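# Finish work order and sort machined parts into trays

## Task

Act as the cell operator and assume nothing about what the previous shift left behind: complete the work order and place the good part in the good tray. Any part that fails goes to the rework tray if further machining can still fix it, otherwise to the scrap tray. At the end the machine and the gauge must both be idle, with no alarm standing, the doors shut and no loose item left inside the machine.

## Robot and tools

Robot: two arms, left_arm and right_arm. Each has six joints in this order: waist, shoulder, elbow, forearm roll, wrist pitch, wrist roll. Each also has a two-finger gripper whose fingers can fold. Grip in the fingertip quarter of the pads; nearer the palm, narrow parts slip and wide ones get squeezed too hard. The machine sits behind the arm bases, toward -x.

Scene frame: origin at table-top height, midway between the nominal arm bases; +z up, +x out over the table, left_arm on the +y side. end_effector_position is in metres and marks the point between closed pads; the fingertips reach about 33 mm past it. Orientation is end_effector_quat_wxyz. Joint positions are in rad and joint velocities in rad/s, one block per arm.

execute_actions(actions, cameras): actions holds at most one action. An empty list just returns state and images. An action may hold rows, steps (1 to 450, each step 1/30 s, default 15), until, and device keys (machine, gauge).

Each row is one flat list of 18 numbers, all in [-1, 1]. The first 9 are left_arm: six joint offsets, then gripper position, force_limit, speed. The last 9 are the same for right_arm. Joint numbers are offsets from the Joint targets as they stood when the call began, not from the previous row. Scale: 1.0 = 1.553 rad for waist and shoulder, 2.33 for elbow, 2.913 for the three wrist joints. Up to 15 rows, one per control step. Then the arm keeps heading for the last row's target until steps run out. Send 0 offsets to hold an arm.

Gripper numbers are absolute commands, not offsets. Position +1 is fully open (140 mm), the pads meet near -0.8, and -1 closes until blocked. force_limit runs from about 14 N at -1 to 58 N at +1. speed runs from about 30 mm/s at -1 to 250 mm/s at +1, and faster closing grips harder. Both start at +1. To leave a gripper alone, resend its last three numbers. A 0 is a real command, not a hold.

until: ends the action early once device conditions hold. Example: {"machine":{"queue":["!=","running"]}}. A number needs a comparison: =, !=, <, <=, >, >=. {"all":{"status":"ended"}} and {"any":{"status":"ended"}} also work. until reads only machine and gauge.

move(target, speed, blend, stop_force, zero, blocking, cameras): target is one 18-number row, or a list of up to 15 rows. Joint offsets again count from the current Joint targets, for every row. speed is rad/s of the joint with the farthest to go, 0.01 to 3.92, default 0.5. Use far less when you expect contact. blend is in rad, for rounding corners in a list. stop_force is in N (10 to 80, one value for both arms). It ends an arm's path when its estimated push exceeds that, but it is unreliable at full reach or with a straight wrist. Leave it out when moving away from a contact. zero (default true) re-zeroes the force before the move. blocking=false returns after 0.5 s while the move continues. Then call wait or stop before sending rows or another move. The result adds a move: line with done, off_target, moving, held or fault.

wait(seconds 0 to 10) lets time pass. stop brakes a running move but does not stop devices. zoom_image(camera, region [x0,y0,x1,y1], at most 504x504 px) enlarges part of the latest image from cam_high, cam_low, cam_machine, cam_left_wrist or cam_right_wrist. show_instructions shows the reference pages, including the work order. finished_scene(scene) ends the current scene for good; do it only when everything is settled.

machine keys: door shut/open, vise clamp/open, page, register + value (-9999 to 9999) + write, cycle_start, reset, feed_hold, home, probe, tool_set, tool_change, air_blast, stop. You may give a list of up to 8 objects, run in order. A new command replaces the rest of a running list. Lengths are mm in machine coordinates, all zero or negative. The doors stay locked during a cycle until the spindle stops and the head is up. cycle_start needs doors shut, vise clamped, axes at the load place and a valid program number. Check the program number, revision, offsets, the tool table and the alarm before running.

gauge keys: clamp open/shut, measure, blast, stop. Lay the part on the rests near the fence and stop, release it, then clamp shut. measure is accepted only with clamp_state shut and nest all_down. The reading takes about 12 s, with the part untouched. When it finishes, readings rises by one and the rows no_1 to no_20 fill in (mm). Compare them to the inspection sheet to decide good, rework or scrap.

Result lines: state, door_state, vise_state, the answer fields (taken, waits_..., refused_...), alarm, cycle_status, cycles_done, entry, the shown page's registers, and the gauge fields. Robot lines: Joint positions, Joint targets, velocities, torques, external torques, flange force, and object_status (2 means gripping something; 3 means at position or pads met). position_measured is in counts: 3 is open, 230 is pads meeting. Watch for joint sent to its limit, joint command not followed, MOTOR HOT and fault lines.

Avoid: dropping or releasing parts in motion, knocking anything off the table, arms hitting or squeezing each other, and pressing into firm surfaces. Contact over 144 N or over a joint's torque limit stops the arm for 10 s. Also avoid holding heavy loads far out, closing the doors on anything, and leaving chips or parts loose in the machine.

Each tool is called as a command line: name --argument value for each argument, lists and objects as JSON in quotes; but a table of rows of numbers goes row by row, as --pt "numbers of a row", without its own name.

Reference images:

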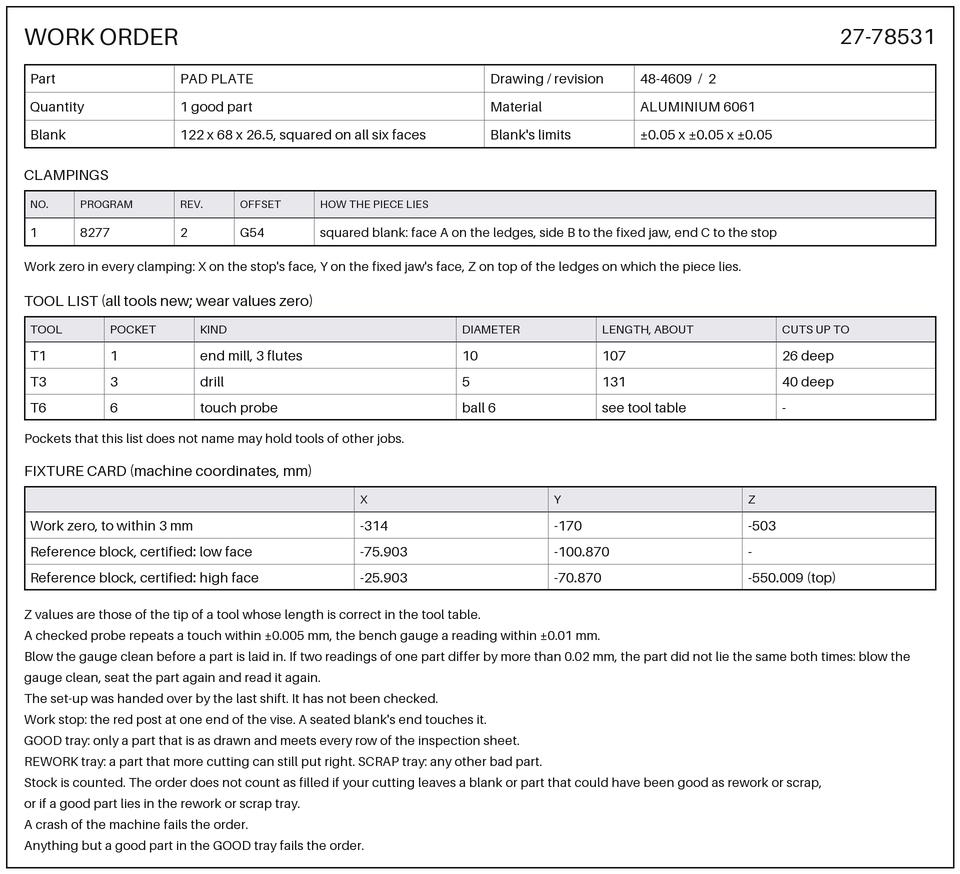

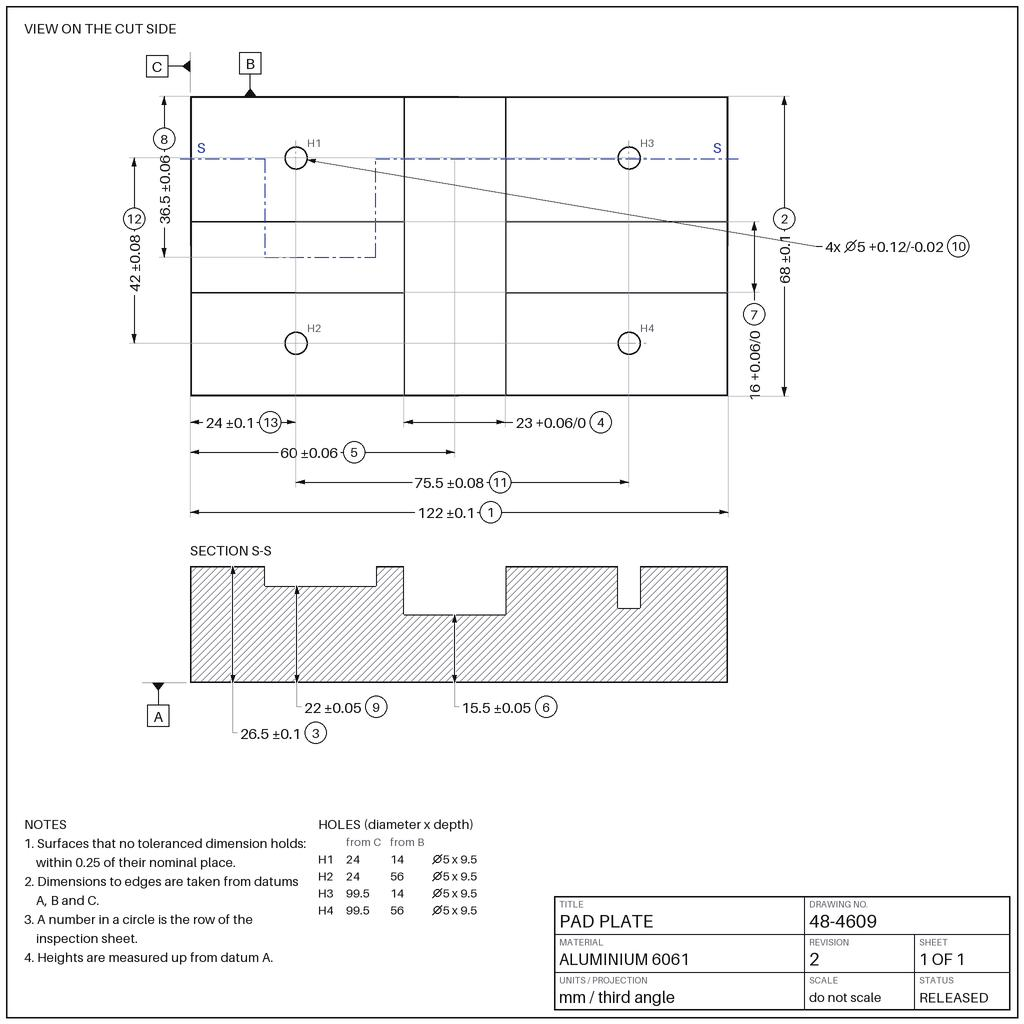

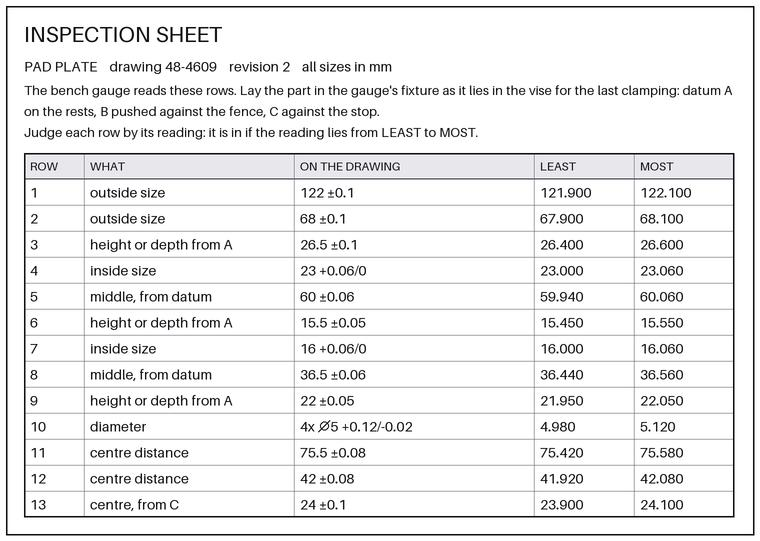

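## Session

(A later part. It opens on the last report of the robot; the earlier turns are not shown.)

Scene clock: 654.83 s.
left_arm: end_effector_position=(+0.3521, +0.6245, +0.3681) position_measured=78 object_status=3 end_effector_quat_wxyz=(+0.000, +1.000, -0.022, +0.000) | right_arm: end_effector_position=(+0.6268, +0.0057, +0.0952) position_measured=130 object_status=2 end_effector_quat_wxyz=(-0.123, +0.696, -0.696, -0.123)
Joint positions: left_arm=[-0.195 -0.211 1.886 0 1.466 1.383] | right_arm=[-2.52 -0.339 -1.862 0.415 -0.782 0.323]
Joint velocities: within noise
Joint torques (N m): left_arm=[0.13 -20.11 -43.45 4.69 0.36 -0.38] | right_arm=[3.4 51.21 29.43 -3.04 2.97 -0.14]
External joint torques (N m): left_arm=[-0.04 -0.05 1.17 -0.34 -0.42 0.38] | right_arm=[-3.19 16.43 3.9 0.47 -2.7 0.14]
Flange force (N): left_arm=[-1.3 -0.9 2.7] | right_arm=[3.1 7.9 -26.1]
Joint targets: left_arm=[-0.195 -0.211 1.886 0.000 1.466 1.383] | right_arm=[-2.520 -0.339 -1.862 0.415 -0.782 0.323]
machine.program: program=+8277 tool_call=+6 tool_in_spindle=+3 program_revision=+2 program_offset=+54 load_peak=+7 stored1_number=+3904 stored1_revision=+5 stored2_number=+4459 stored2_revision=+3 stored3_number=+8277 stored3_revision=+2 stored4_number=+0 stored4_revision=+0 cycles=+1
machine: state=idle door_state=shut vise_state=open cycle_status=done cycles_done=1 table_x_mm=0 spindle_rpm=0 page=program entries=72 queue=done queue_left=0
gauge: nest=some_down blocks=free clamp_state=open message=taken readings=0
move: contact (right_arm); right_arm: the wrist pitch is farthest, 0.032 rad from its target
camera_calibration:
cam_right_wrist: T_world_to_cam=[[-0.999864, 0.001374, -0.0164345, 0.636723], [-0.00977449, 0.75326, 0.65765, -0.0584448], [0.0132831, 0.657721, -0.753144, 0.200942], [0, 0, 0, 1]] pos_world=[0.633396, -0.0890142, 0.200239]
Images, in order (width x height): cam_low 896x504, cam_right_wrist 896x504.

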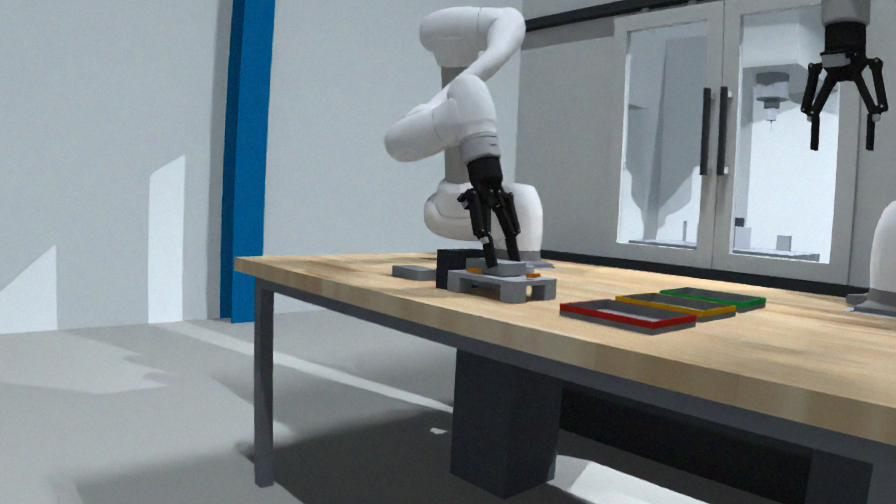

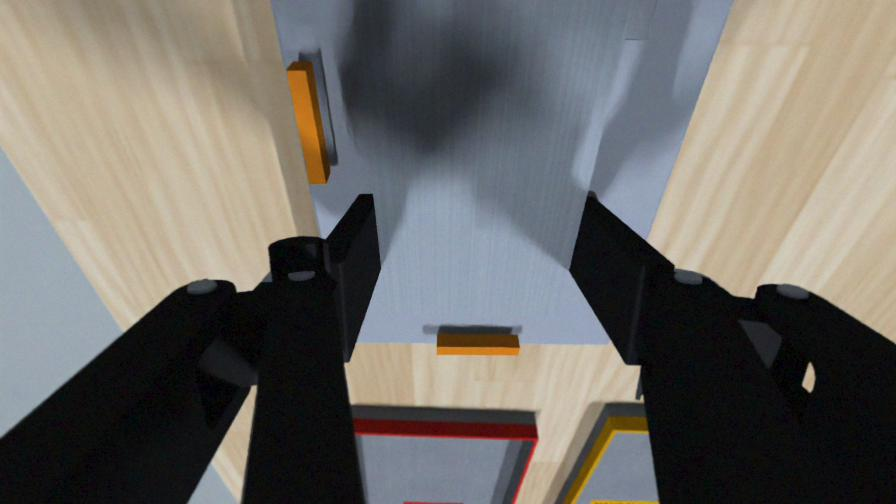

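execute_actions --actions '[{"rows":[[0,0,0,0,0,0,0.4,-0.3,-1,0,0,0,0,0,0,0.2,0.5,-1]],"steps":40}]' --cameras '[]'

move --target '[0,0,0,0,0,0,0.4,-0.3,-1,0,0.0344,0.0186,-0.013,-0.0306,0.0185,0.2,0.5,-1]' --cameras '[]' --speed 0.15

execute_actions --actions '[{"gauge":{"clamp":"shut"},"steps":150,"until":{"gauge":{"clamp_state":"shut"}}}]' --cameras '["cam_right_wrist"]'

execute_actions --actions '[{"gauge":{"measure":true},"steps":420,"until":{"gauge":{"readings":[">",0]}}}]' --cameras '[]'

Scene clock: 658.83 s.
left_arm: end_effector_position=(+0.3521, +0.6245, +0.3681) position_measured=78 object_status=3 end_effector_quat_wxyz=(+0.000, +1.000, -0.022, +0.000) | right_arm: end_effector_position=(+0.6268, +0.0057, +0.0952) position_measured=104 object_status=3 end_effector_quat_wxyz=(-0.123, +0.696, -0.696, -0.123)
Joint positions: left_arm=[-0.195 -0.211 1.886 0 1.466 1.383] | right_arm=[-2.52 -0.339 -1.862 0.415 -0.782 0.323]
Joint velocities: within noise
Joint torques (N m): left_arm=[0.43 -19.82 -43.4 4.65 0.26 -0.32] | right_arm=[0.3 68.95 34.79 -3 0.31 -0.1]
External joint torques (N m): left_arm=[-0.44 -0.61 0.97 -0.29 -0.32 0.32] | right_arm=[-0.17 -1.27 -1.43 0.42 -0.03 0.1]
Flange force (N): left_arm=[-2.2 0.1 2.1] | right_arm=[1.6 0.9 2.1]
Joint targets: left_arm=[-0.195 -0.211 1.886 0.000 1.466 1.383] | right_arm=[-2.520 -0.339 -1.862 0.415 -0.782 0.323]
machine.program: program=+8277 tool_call=+6 tool_in_spindle=+3 program_revision=+2 program_offset=+54 load_peak=+7 stored1_number=+3904 stored1_revision=+5 stored2_number=+4459 stored2_revision=+3 stored3_number=+8277 stored3_revision=+2 stored4_number=+0 stored4_revision=+0 cycles=+1
machine: state=idle door_state=shut vise_state=open cycle_status=done cycles_done=1 table_x_mm=0 spindle_rpm=0 page=program entries=72 queue=done queue_left=0
gauge: nest=some_down blocks=free clamp_state=open message=taken readings=0
No camera images: "cameras" was empty.

Scene clock: 659.73 s.
left_arm: end_effector_position=(+0.3521, +0.6245, +0.3681) position_measured=78 object_status=3 end_effector_quat_wxyz=(+0.000, +1.000, -0.022, +0.000) | right_arm: end_effector_position=(+0.6256, +0.0039, +0.1503) position_measured=104 object_status=3 end_effector_quat_wxyz=(-0.123, +0.696, -0.697, -0.122)
Joint positions: left_arm=[-0.195 -0.211 1.886 0 1.466 1.383] | right_arm=[-2.52 -0.286 -1.819 0.377 -0.871 0.377]
Joint velocities: within noise
Joint torques (N m): left_arm=[0.11 -19.86 -43.52 4.65 0.27 -0.28] | right_arm=[0.44 66.33 37.28 -3.24 0.42 -0.03]
External joint torques (N m): left_arm=[-0.01 -0.76 1.25 -0.31 -0.32 0.28] | right_arm=[-0.29 -1.39 -1.48 0.44 -0.09 0.03]
Flange force (N): left_arm=[-2.6 -0.9 2.5] | right_arm=[1.8 0.5 2.1]
Joint targets: left_arm=[-0.195 -0.211 1.886 0.000 1.466 1.383] | right_arm=[-2.520 -0.286 -1.819 0.377 -0.871 0.377]
machine.program: program=+8277 tool_call=+6 tool_in_spindle=+3 program_revision=+2 program_offset=+54 load_peak=+7 stored1_number=+3904 stored1_revision=+5 stored2_number=+4459 stored2_revision=+3 stored3_number=+8277 stored3_revision=+2 stored4_number=+0 stored4_revision=+0 cycles=+1
machine: state=idle door_state=shut vise_state=open cycle_status=done cycles_done=1 table_x_mm=0 spindle_rpm=0 page=program entries=72 queue=done queue_left=0
gauge: nest=some_down blocks=free clamp_state=open message=taken readings=0
move: done
No camera images: "cameras" was empty.

Scene clock: 663.17 s.
left_arm: end_effector_position=(+0.3521, +0.6245, +0.3681) position_measured=78 object_status=3 end_effector_quat_wxyz=(+0.000, +1.000, -0.022, +0.000) | right_arm: end_effector_position=(+0.6256, +0.0039, +0.1503) position_measured=104 object_status=3 end_effector_quat_wxyz=(-0.123, +0.696, -0.697, -0.122)
Joint positions: left_arm=[-0.195 -0.211 1.886 0 1.466 1.383] | right_arm=[-2.52 -0.286 -1.819 0.377 -0.871 0.377]
Joint velocities: within noise
Joint torques (N m): left_arm=[0.05 -20.06 -43.47 4.65 0.31 -0.4] | right_arm=[0.7 66.59 37.53 -3.26 0.38 -0.09]
External joint torques (N m): left_arm=[-0.04 -0.35 1.21 -0.31 -0.36 0.4] | right_arm=[-0.53 -1.68 -1.7 0.46 -0.05 0.09]
Flange force (N): left_arm=[-1.8 -1.0 2.6] | right_arm=[2.1 0.3 2.5]
Joint targets: left_arm=[-0.195 -0.211 1.886 0.000 1.466 1.383] | right_arm=[-2.520 -0.286 -1.819 0.377 -0.871 0.377]
Tool commands: left_gripper/position=+0.4 left_gripper/force_limit=-0.3 left_gripper/speed=-1.0 right_gripper/position=+0.2 right_gripper/force_limit=+0.5 right_gripper/speed=-1.0
machine.program: program=+8277 tool_call=+6 tool_in_spindle=+3 program_revision=+2 program_offset=+54 load_peak=+7 stored1_number=+3904 stored1_revision=+5 stored2_number=+4459 stored2_revision=+3 stored3_number=+8277 stored3_revision=+2 stored4_number=+0 stored4_revision=+0 cycles=+1
machine: state=idle door_state=shut vise_state=open cycle_status=done cycles_done=1 table_x_mm=0 spindle_rpm=0 page=program entries=72 queue=done queue_left=0
gauge: nest=all_down blocks=all clamp_state=shut message=taken readings=0
camera_calibration:
cam_right_wrist: T_world_to_cam=[[-0.999849, 0.00247896, -0.0171721, 0.636516], [-0.00939211, 0.754853, 0.655827, -0.0933233], [0.0145882, 0.655889, -0.754716, 0.243006], [0, 0, 0, 1]] pos_world=[0.631999, -0.0905179, 0.255535]
Images, in order (width x height): cam_right_wrist 896x504.

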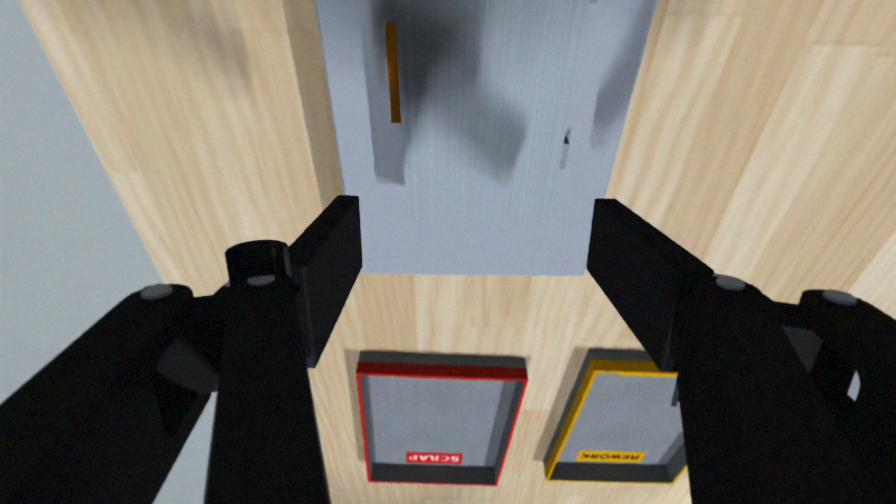

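Scene clock: 675.37 s.
left_arm: end_effector_position=(+0.3521, +0.6245, +0.3681) position_measured=78 object_status=3 end_effector_quat_wxyz=(+0.000, +1.000, -0.022, +0.000) | right_arm: end_effector_position=(+0.6256, +0.0039, +0.1503) position_measured=104 object_status=3 end_effector_quat_wxyz=(-0.123, +0.696, -0.697, -0.122)
Joint positions: left_arm=[-0.195 -0.211 1.886 0 1.466 1.383] | right_arm=[-2.52 -0.286 -1.819 0.377 -0.871 0.377]
Joint velocities: within noise
Joint torques (N m): left_arm=[0.23 -20.31 -43.37 4.63 0.32 -0.34] | right_arm=[0.21 65.98 37.27 -3.26 0.35 -0.09]
External joint torques (N m): left_arm=[-0.13 0.03 1.02 -0.27 -0.37 0.33] | right_arm=[-0.17 -0.91 -1.43 0.44 -0.03 0.09]
Flange force (N): left_arm=[-1.0 -0.6 2.4] | right_arm=[1.7 1.2 1.7]
Joint targets: left_arm=[-0.195 -0.211 1.886 0.000 1.466 1.383] | right_arm=[-2.520 -0.286 -1.819 0.377 -0.871 0.377]
Tool commands: left_gripper/position=+0.4 left_gripper/force_limit=-0.3 left_gripper/speed=-1.0 right_gripper/position=+0.2 right_gripper/force_limit=+0.5 right_gripper/speed=-1.0
machine.program: program=+8277 tool_call=+6 tool_in_spindle=+3 program_revision=+2 program_offset=+54 load_peak=+7 stored1_number=+3904 stored1_revision=+5 stored2_number=+4459 stored2_revision=+3 stored3_number=+8277 stored3_revision=+2 stored4_number=+0 stored4_revision=+0 cycles=+1
machine: state=idle door_state=shut vise_state=open cycle_status=done cycles_done=1 table_x_mm=0 spindle_rpm=0 page=program entries=72 queue=done queue_left=0
gauge: nest=all_down blocks=all clamp_state=shut message=taken readings=1 no_1=121.994 no_2=68.023 no_3=26.482 no_4=23.026 no_5=59.998 no_6=15.508 no_7=16.032 no_8=36.503 no_9=22.007 no_10=5.002 no_11=75.498 no_12=42.001 no_13=23.997
No camera images: "cameras" was empty.

move --target '[0.515,0,0,0,0,0,0.4,-0.3,-1,-0.0004,-0.0288,-0.0216,0.0122,0.03,-0.0179,0.2,0.5,-1]' --cameras '["cam_right_wrist"]' --speed 0.5

execute_actions --actions '[{"gauge":{"clamp":"open"},"steps":60,"until":{"gauge":{"clamp_state":"open"}}}]' --cameras '[]'

execute_actions --actions '[{"rows":[[0,0,0,0,0,0,0.4,-0.3,-1,0,0,0,0,0,0,-1,0.5,-1]],"steps":60}]' --cameras '["cam_right_wrist"]'

Scene clock: 688.70 s.
left_arm: end_effector_position=(+0.2704, +0.9473, +0.3681) position_measured=78 object_status=3 end_effector_quat_wxyz=(+0.000, +0.930, +0.369, +0.000) | right_arm: end_effector_position=(+0.6234, +0.0024, +0.0977) position_measured=104 object_status=3 end_effector_quat_wxyz=(-0.123, +0.696, -0.697, -0.123)
Joint positions: left_arm=[0.605 -0.211 1.886 0 1.466 1.383] | right_arm=[-2.521 -0.33 -1.869 0.412 -0.784 0.325]
Joint velocities: within noise
Joint torques (N m): left_arm=[0.77 -20.03 -43.58 4.66 0.26 -0.39] | right_arm=[0.51 68.23 34.68 -2.96 0.26 -0.07]
External joint torques (N m): left_arm=[-0.71 -0.4 1.25 -0.3 -0.31 0.39] | right_arm=[-0.56 -1.22 -1.21 0.36 0.03 0.07]
Flange force (N): left_arm=[-2.3 0.5 2.6] | right_arm=[1.8 0.2 1.9]
Joint targets: left_arm=[0.605 -0.211 1.886 0.000 1.466 1.383] | right_arm=[-2.521 -0.330 -1.869 0.412 -0.784 0.325]
machine.program: program=+8277 tool_call=+6 tool_in_spindle=+3 program_revision=+2 program_offset=+54 load_peak=+7 stored1_number=+3904 stored1_revision=+5 stored2_number=+4459 stored2_revision=+3 stored3_number=+8277 stored3_revision=+2 stored4_number=+0 stored4_revision=+0 cycles=+1
machine: state=idle door_state=shut vise_state=open cycle_status=done cycles_done=1 table_x_mm=0 spindle_rpm=0 page=program entries=72 queue=done queue_left=0
gauge: nest=all_down blocks=all clamp_state=shut message=taken readings=1 no_1=121.994 no_2=68.023 no_3=26.482 no_4=23.026 no_5=59.998 no_6=15.508 no_7=16.032 no_8=36.503 no_9=22.007 no_10=5.002 no_11=75.498 no_12=42.001 no_13=23.997
move: done
camera_calibration:
cam_right_wrist: T_world_to_cam=[[-0.999857, 0.00167704, -0.0168179, 0.633372], [-0.00978181, 0.754055, 0.656739, -0.0575224], [0.013783, 0.65681, -0.753931, 0.204671], [0, 0, 0, 1]] pos_world=[0.629898, -0.092117, 0.202737]
Images, in order (width x height): cam_right_wrist 896x504.

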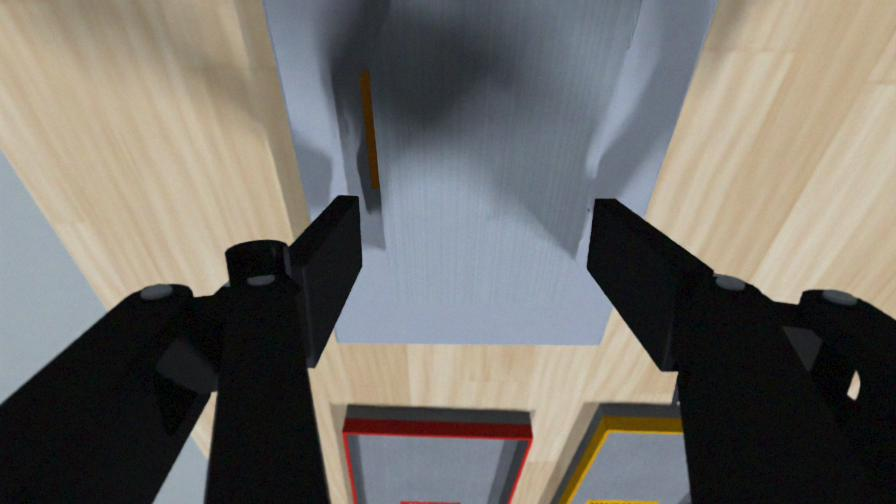

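Scene clock: 690.90 s.
left_arm: end_effector_position=(+0.2704, +0.9473, +0.3681) position_measured=78 object_status=3 end_effector_quat_wxyz=(+0.000, +0.930, +0.369, +0.000) | right_arm: end_effector_position=(+0.6234, +0.0024, +0.0976) position_measured=104 object_status=3 end_effector_quat_wxyz=(-0.123, +0.696, -0.697, -0.123)
Joint positions: left_arm=[0.605 -0.211 1.886 0 1.466 1.383] | right_arm=[-2.521 -0.33 -1.869 0.412 -0.784 0.325]
Joint velocities: within noise
Joint torques (N m): left_arm=[0.4 -20.48 -43.6 4.62 0.29 -0.35] | right_arm=[0.47 68.14 34.86 -2.96 0.26 -0.09]
External joint torques (N m): left_arm=[-0.41 0.06 1.19 -0.26 -0.35 0.35] | right_arm=[-0.61 -1.14 -1.48 0.36 0.02 0.09]
Flange force (N): left_arm=[-1.3 0.0 2.6] | right_arm=[2.2 0.7 1.8]
Joint targets: left_arm=[0.605 -0.211 1.886 0.000 1.466 1.383] | right_arm=[-2.521 -0.330 -1.869 0.412 -0.784 0.325]
Tool commands: left_gripper/position=+0.4 left_gripper/force_limit=-0.3 left_gripper/speed=-1.0 right_gripper/position=+0.2 right_gripper/force_limit=+0.5 right_gripper/speed=-1.0
machine.program: program=+8277 tool_call=+6 tool_in_spindle=+3 program_revision=+2 program_offset=+54 load_peak=+7 stored1_number=+3904 stored1_revision=+5 stored2_number=+4459 stored2_revision=+3 stored3_number=+8277 stored3_revision=+2 stored4_number=+0 stored4_revision=+0 cycles=+1
machine: state=idle door_state=shut vise_state=open cycle_status=done cycles_done=1 table_x_mm=0 spindle_rpm=0 page=program entries=72 queue=done queue_left=0
gauge: nest=all_down blocks=all clamp_state=between message=taken readings=1 no_1=121.994 no_2=68.023 no_3=26.482 no_4=23.026 no_5=59.998 no_6=15.508 no_7=16.032 no_8=36.503 no_9=22.007 no_10=5.002 no_11=75.498 no_12=42.001 no_13=23.997
No camera images: "cameras" was empty.

Scene clock: 693.10 s.
left_arm: end_effector_position=(+0.2704, +0.9473, +0.3681) position_measured=78 object_status=3 end_effector_quat_wxyz=(+0.000, +0.930, +0.369, +0.000) | right_arm: end_effector_position=(+0.6234, +0.0024, +0.0977) position_measured=130 object_status=2 end_effector_quat_wxyz=(-0.123, +0.696, -0.697, -0.123)
Joint positions: left_arm=[0.605 -0.211 1.886 0 1.466 1.383] | right_arm=[-2.521 -0.33 -1.869 0.412 -0.784 0.325]
Joint velocities: within noise
Joint torques (N m): left_arm=[0.2 -20 -43.49 4.66 0.31 -0.42] | right_arm=[2.31 50.93 28.08 -4.02 2.26 -0.49]
External joint torques (N m): left_arm=[-0.21 -0.55 1.1 -0.3 -0.36 0.42] | right_arm=[-2.24 16.06 5.28 1.43 -1.98 0.49]
Flange force (N): left_arm=[-2.1 -0.7 2.4] | right_arm=[0.5 6.8 -24.4]
Joint targets: left_arm=[0.605 -0.211 1.886 0.000 1.466 1.383] | right_arm=[-2.521 -0.330 -1.869 0.412 -0.784 0.325]
machine.program: program=+8277 tool_call=+6 tool_in_spindle=+3 program_revision=+2 program_offset=+54 load_peak=+7 stored1_number=+3904 stored1_revision=+5 stored2_number=+4459 stored2_revision=+3 stored3_number=+8277 stored3_revision=+2 stored4_number=+0 stored4_revision=+0 cycles=+1
machine: state=idle door_state=shut vise_state=open cycle_status=done cycles_done=1 table_x_mm=0 spindle_rpm=0 page=program entries=72 queue=done queue_left=0
gauge: nest=some_down blocks=free clamp_state=open message=taken readings=1 no_1=121.994 no_2=68.023 no_3=26.482 no_4=23.026 no_5=59.998 no_6=15.508 no_7=16.032 no_8=36.503 no_9=22.007 no_10=5.002 no_11=75.498 no_12=42.001 no_13=23.997
camera_calibration:
cam_right_wrist: T_world_to_cam=[[-0.999857, 0.00167704, -0.0168179, 0.633372], [-0.00978181, 0.754055, 0.656739, -0.0575224], [0.013783, 0.65681, -0.753931, 0.204671], [0, 0, 0, 1]] pos_world=[0.629898, -0.092117, 0.202737]
Images, in order (width x height): cam_right_wrist 896x504.

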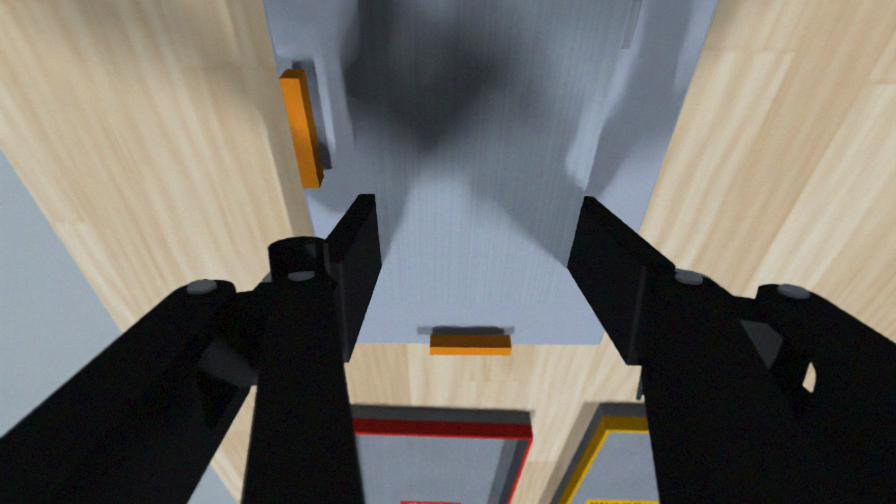

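move --pt "0 0 0 0 0 0 0.4 -0.3 -1 0 0.0566 0.0406 -0.0199 -0.0581 0.036 -1 0.5 -1" --pt "0 0 0 0 0 0 0.4 -0.3 -1 0.4871 -0.0262 0.0648 -0.1026 0.0241 0.3275 -1 0.5 -1" --speed '[0.12,0.5]' --blend '[0.03,0]' --cameras '["cam_right_wrist","cam_high"]'

zoom_image --camera "cam_high" --region '[220, 380, 420, 504]'

Scene clock: 697.60 s.
left_arm: end_effector_position=(+0.2704, +0.9473, +0.3681) position_measured=78 object_status=3 end_effector_quat_wxyz=(+0.000, +0.930, +0.369, +0.000) | right_arm: end_effector_position=(+0.2511, +0.3507, +0.1408) position_measured=130 object_status=2 end_effector_quat_wxyz=(-0.123, +0.696, -0.696, -0.123)
Joint positions: left_arm=[0.605 -0.211 1.886 0 1.466 1.383] | right_arm=[-1.764 -0.371 -1.718 0.113 -0.714 1.279]
Joint velocities: within noise
Joint torques (N m): left_arm=[0.13 -20.15 -43.36 4.58 0.29 -0.35] | right_arm=[0.31 80.98 42.13 -3.94 1.49 -0.09]
External joint torques (N m): left_arm=[-0.13 -0.22 0.99 -0.22 -0.35 0.35] | right_arm=[-0.2 -6.43 -5.04 0.39 -0.63 0.09]
Flange force (N): left_arm=[-1.4 -0.7 2.2] | right_arm=[3.9 -0.2 7.8]
Joint targets: left_arm=[0.605 -0.211 1.886 0.000 1.466 1.383] | right_arm=[-1.764 -0.371 -1.718 0.113 -0.714 1.279]
machine.program: program=+8277 tool_call=+6 tool_in_spindle=+3 program_revision=+2 program_offset=+54 load_peak=+7 stored1_number=+3904 stored1_revision=+5 stored2_number=+4459 stored2_revision=+3 stored3_number=+8277 stored3_revision=+2 stored4_number=+0 stored4_revision=+0 cycles=+1
machine: state=idle door_state=shut vise_state=open cycle_status=done cycles_done=1 table_x_mm=0 spindle_rpm=0 page=program entries=72 queue=done queue_left=0
gauge: nest=all_up blocks=free clamp_state=open message=taken readings=1 no_1=121.994 no_2=68.023 no_3=26.482 no_4=23.026 no_5=59.998 no_6=15.508 no_7=16.032 no_8=36.503 no_9=22.007 no_10=5.002 no_11=75.498 no_12=42.001 no_13=23.997
move: done
camera_calibration:
cam_right_wrist: T_world_to_cam=[[-0.999858, 0.0009042, -0.0168234, 0.261465], [-0.0103739, 0.753768, 0.657059, -0.351883], [0.0132751, 0.65714, -0.753652, 0.0135744], [0, 0, 0, 1]] pos_world=[0.257597, 0.256082, 0.245837]
Images, in order (width x height): cam_high 896x504, cam_right_wrist 896x504.

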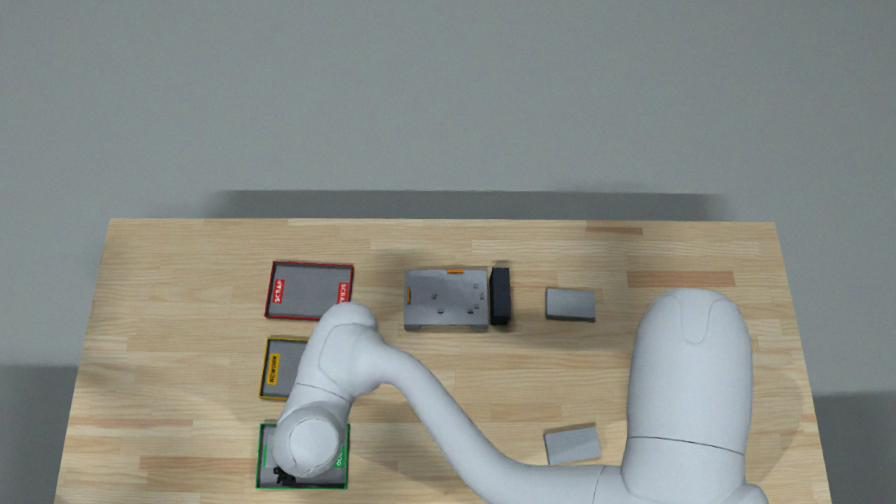

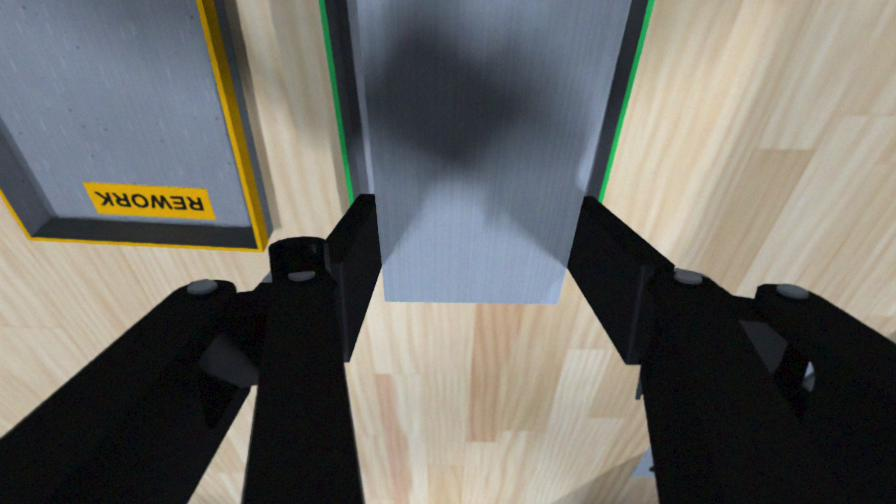

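Scaled by 2.520 from the camera's 896x504 image, which has a finer 1280x720 frame.

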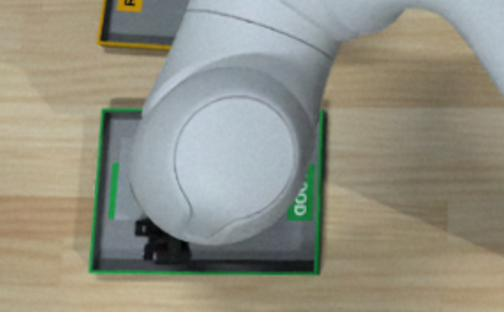

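move --target '[0,0,0,0,0,0,0.4,-0.3,-1,0,-0.06,-0.0315,0.01,0.0567,-0.0124,-1,0.5,-1]' --speed 0.035 --stop_force 12 --cameras '["cam_right_wrist"]'

execute_actions --actions '[{"rows":[[0,0,0,0,0,0,0.4,-0.3,-1,0,0,0,0,0,0,0.2,0.5,-1]],"steps":40}]' --cameras '[]'

move --pt "0 0 0 0 0 0 0.4 -0.3 -1 0 0.07 0.04 -0.012 -0.07 0.0124 0.2 0.5 -1" --pt "0 0 0 0 0 0 0.4 -0.3 -1 -0.4 0.12 0.02 -0.012 -0.07 0.0124 0.2 0.5 -1" --speed '[0.2,0.6]'

Scene clock: 705.67 s.
left_arm: end_effector_position=(+0.2704, +0.9473, +0.3681) position_measured=78 object_status=3 end_effector_quat_wxyz=(+0.000, +0.930, +0.369, +0.000) | right_arm: end_effector_position=(+0.2510, +0.3516, +0.0504) position_measured=130 object_status=2 end_effector_quat_wxyz=(-0.123, +0.696, -0.696, -0.123)
Joint positions: left_arm=[0.605 -0.211 1.886 0 1.466 1.383] | right_arm=[-1.764 -0.455 -1.785 0.14 -0.564 1.246]
Joint velocities: within noise
Joint torques (N m): left_arm=[-0.04 -19.82 -43.54 4.66 0.27 -0.33] | right_arm=[1.77 60.51 23.74 -4.33 -0.38 -0.4]
External joint torques (N m): left_arm=[0.11 -0.48 1.29 -0.32 -0.32 0.33] | right_arm=[-1.67 18.31 9.69 1.14 1.23 0.4]
Flange force (N): left_arm=[-2.2 -1.3 2.7] | right_arm=[-3.2 -1.1 -22.8]
Joint targets: left_arm=[0.605 -0.211 1.886 0.000 1.466 1.383] | right_arm=[-1.764 -0.455 -1.785 0.140 -0.564 1.246]
machine.program: program=+8277 tool_call=+6 tool_in_spindle=+3 program_revision=+2 program_offset=+54 load_peak=+7 stored1_number=+3904 stored1_revision=+5 stored2_number=+4459 stored2_revision=+3 stored3_number=+8277 stored3_revision=+2 stored4_number=+0 stored4_revision=+0 cycles=+1
machine: state=idle door_state=shut vise_state=open cycle_status=done cycles_done=1 table_x_mm=0 spindle_rpm=0 page=program entries=72 queue=done queue_left=0
gauge: nest=all_up blocks=free clamp_state=open message=taken readings=1 no_1=121.994 no_2=68.023 no_3=26.482 no_4=23.026 no_5=59.998 no_6=15.508 no_7=16.032 no_8=36.503 no_9=22.007 no_10=5.002 no_11=75.498 no_12=42.001 no_13=23.997
move: contact (right_arm); right_arm: the wrist pitch is farthest, 0.015 rad from its target
camera_calibration:
cam_right_wrist: T_world_to_cam=[[-0.999865, 0.000587283, -0.0164422, 0.260066], [-0.0103677, 0.753487, 0.657381, -0.293143], [0.012775, 0.657463, -0.753379, -0.055144], [0, 0, 0, 1]] pos_world=[0.257696, 0.256982, 0.155438]
Images, in order (width x height): cam_right_wrist 896x504.

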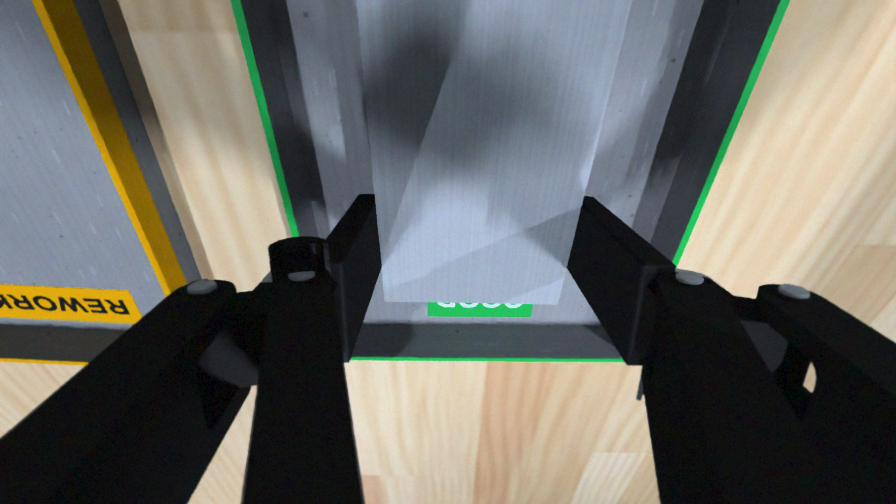

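Scene clock: 707.20 s.
left_arm: end_effector_position=(+0.2704, +0.9473, +0.3681) position_measured=78 object_status=3 end_effector_quat_wxyz=(+0.000, +0.930, +0.369, +0.000) | right_arm: end_effector_position=(+0.2510, +0.3516, +0.0504) position_measured=104 object_status=3 end_effector_quat_wxyz=(-0.123, +0.696, -0.696, -0.123)
Joint positions: left_arm=[0.605 -0.211 1.886 0 1.466 1.383] | right_arm=[-1.764 -0.455 -1.785 0.14 -0.564 1.246]
Joint velocities: within noise
Joint torques (N m): left_arm=[0.05 -20.18 -43.38 4.68 0.28 -0.4] | right_arm=[0.55 80.99 34.88 -3.62 0.92 -0.07]
External joint torques (N m): left_arm=[-0.12 -0.26 1.01 -0.32 -0.34 0.4] | right_arm=[-0.57 -2.16 -1.48 0.42 -0.08 0.07]
Flange force (N): left_arm=[-1.5 -0.8 2.3] | right_arm=[1.6 -0.9 2.7]
Joint targets: left_arm=[0.605 -0.211 1.886 0.000 1.466 1.383] | right_arm=[-1.764 -0.455 -1.785 0.140 -0.564 1.246]
machine.program: program=+8277 tool_call=+6 tool_in_spindle=+3 program_revision=+2 program_offset=+54 load_peak=+7 stored1_number=+3904 stored1_revision=+5 stored2_number=+4459 stored2_revision=+3 stored3_number=+8277 stored3_revision=+2 stored4_number=+0 stored4_revision=+0 cycles=+1
machine: state=idle door_state=shut vise_state=open cycle_status=done cycles_done=1 table_x_mm=0 spindle_rpm=0 page=program entries=72 queue=done queue_left=0
gauge: nest=all_up blocks=free clamp_state=open message=taken readings=1 no_1=121.994 no_2=68.023 no_3=26.482 no_4=23.026 no_5=59.998 no_6=15.508 no_7=16.032 no_8=36.503 no_9=22.007 no_10=5.002 no_11=75.498 no_12=42.001 no_13=23.997
No camera images: "cameras" was empty.

Scene clock: 709.73 s.
left_arm: end_effector_position=(+0.2704, +0.9473, +0.3681) position_measured=78 object_status=3 end_effector_quat_wxyz=(+0.000, +0.930, +0.369, +0.000) | right_arm: end_effector_position=(+0.6591, +0.0713, +0.2050) position_measured=104 object_status=3 end_effector_quat_wxyz=(+0.168, -0.452, +0.872, +0.082)
Joint positions: left_arm=[0.605 -0.211 1.886 0 1.466 1.383] | right_arm=[-2.386 -0.269 -1.738 0.105 -0.768 1.282]
Joint velocities: within noise
Joint torques (N m): left_arm=[0.53 -20.27 -43.49 4.65 0.33 -0.4] | right_arm=[-0.14 67.4 40.5 -4.11 1.05 -0.07]
External joint torques (N m): left_arm=[-0.58 0.02 1.19 -0.3 -0.38 0.4] | right_arm=[0.27 -1.27 -1.76 0.41 -0.13 0.07]
Flange force (N): left_arm=[-1.4 0.3 2.7] | right_arm=[2.3 0.6 1.9]
Joint targets: left_arm=[0.605 -0.211 1.886 0.000 1.466 1.383] | right_arm=[-2.386 -0.269 -1.738 0.105 -0.768 1.282]
machine.program: program=+8277 tool_call=+6 tool_in_spindle=+3 program_revision=+2 program_offset=+54 load_peak=+7 stored1_number=+3904 stored1_revision=+5 stored2_number=+4459 stored2_revision=+3 stored3_number=+8277 stored3_revision=+2 stored4_number=+0 stored4_revision=+0 cycles=+1
machine: state=idle door_state=shut vise_state=open cycle_status=done cycles_done=1 table_x_mm=0 spindle_rpm=0 page=program entries=72 queue=done queue_left=0
gauge: nest=all_up blocks=free clamp_state=open message=taken readings=1 no_1=121.994 no_2=68.023 no_3=26.482 no_4=23.026 no_5=59.998 no_6=15.508 no_7=16.032 no_8=36.503 no_9=22.007 no_10=5.002 no_11=75.498 no_12=42.001 no_13=23.997
move: done
camera_calibration:
cam_left_wrist: T_world_to_cam=[[0.683964, -0.729479, -0.00740408, 0.515082], [-0.6858, -0.646405, 0.334424, 0.682739], [-0.248741, -0.223656, -0.942394, 0.768015], [0, 0, 0, 1]] pos_world=[0.306962, 0.988839, 0.499261]
cam_right_wrist: T_world_to_cam=[[-0.815468, 0.578192, -0.0265706, 0.510079], [0.410978, 0.610737, 0.676829, -0.450815], [0.407564, 0.541012, -0.735661, -0.0151814], [0, 0, 0, 1]] pos_world=[0.607416, -0.01138, 0.307509]

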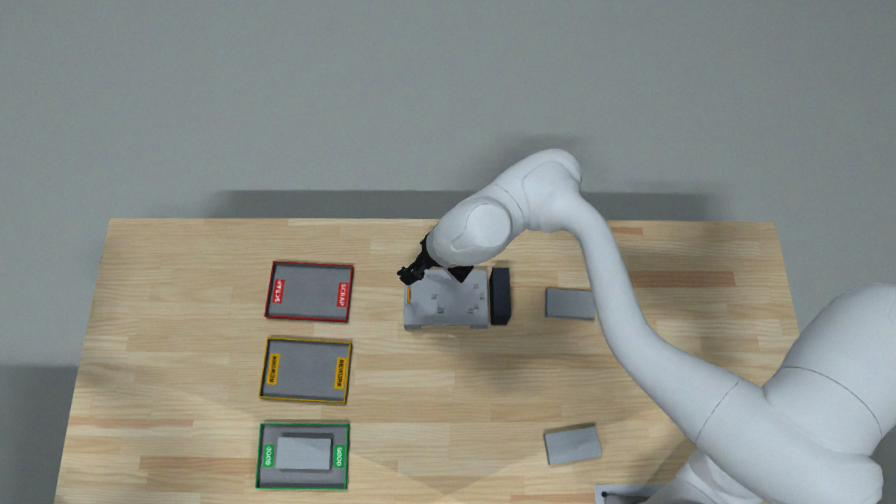

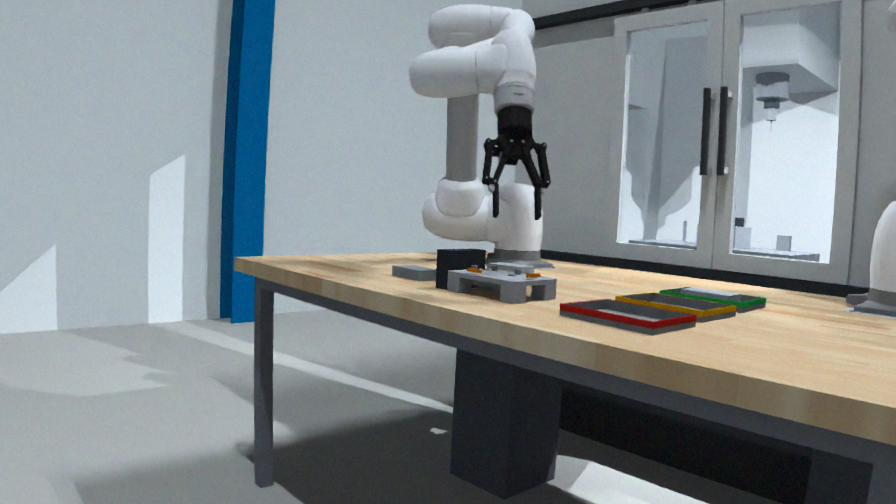

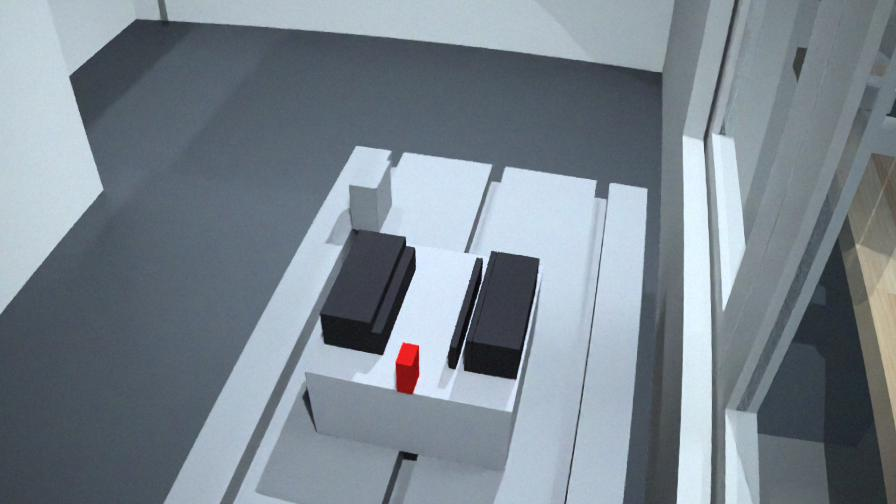

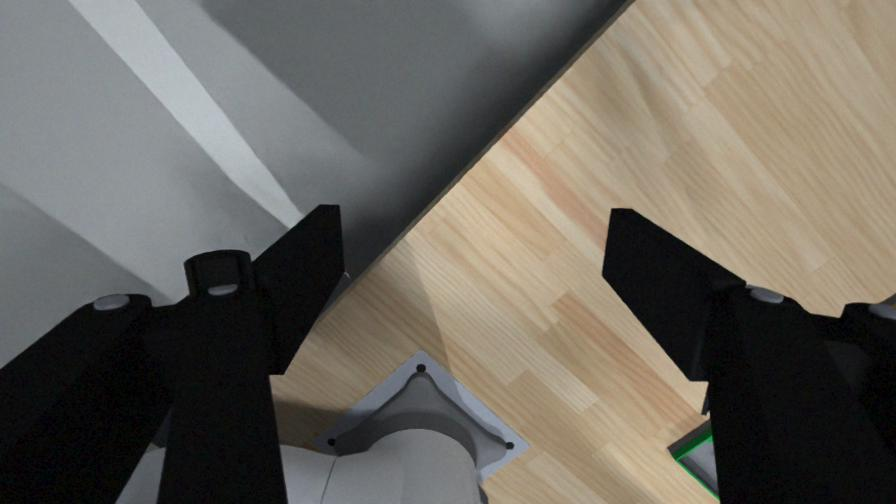

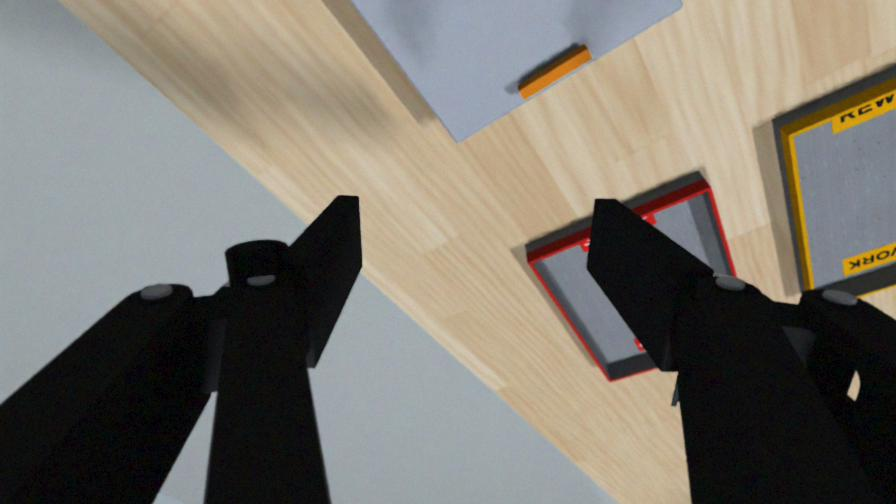

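finished_scene --scene 1

The scene is finished: the task was done.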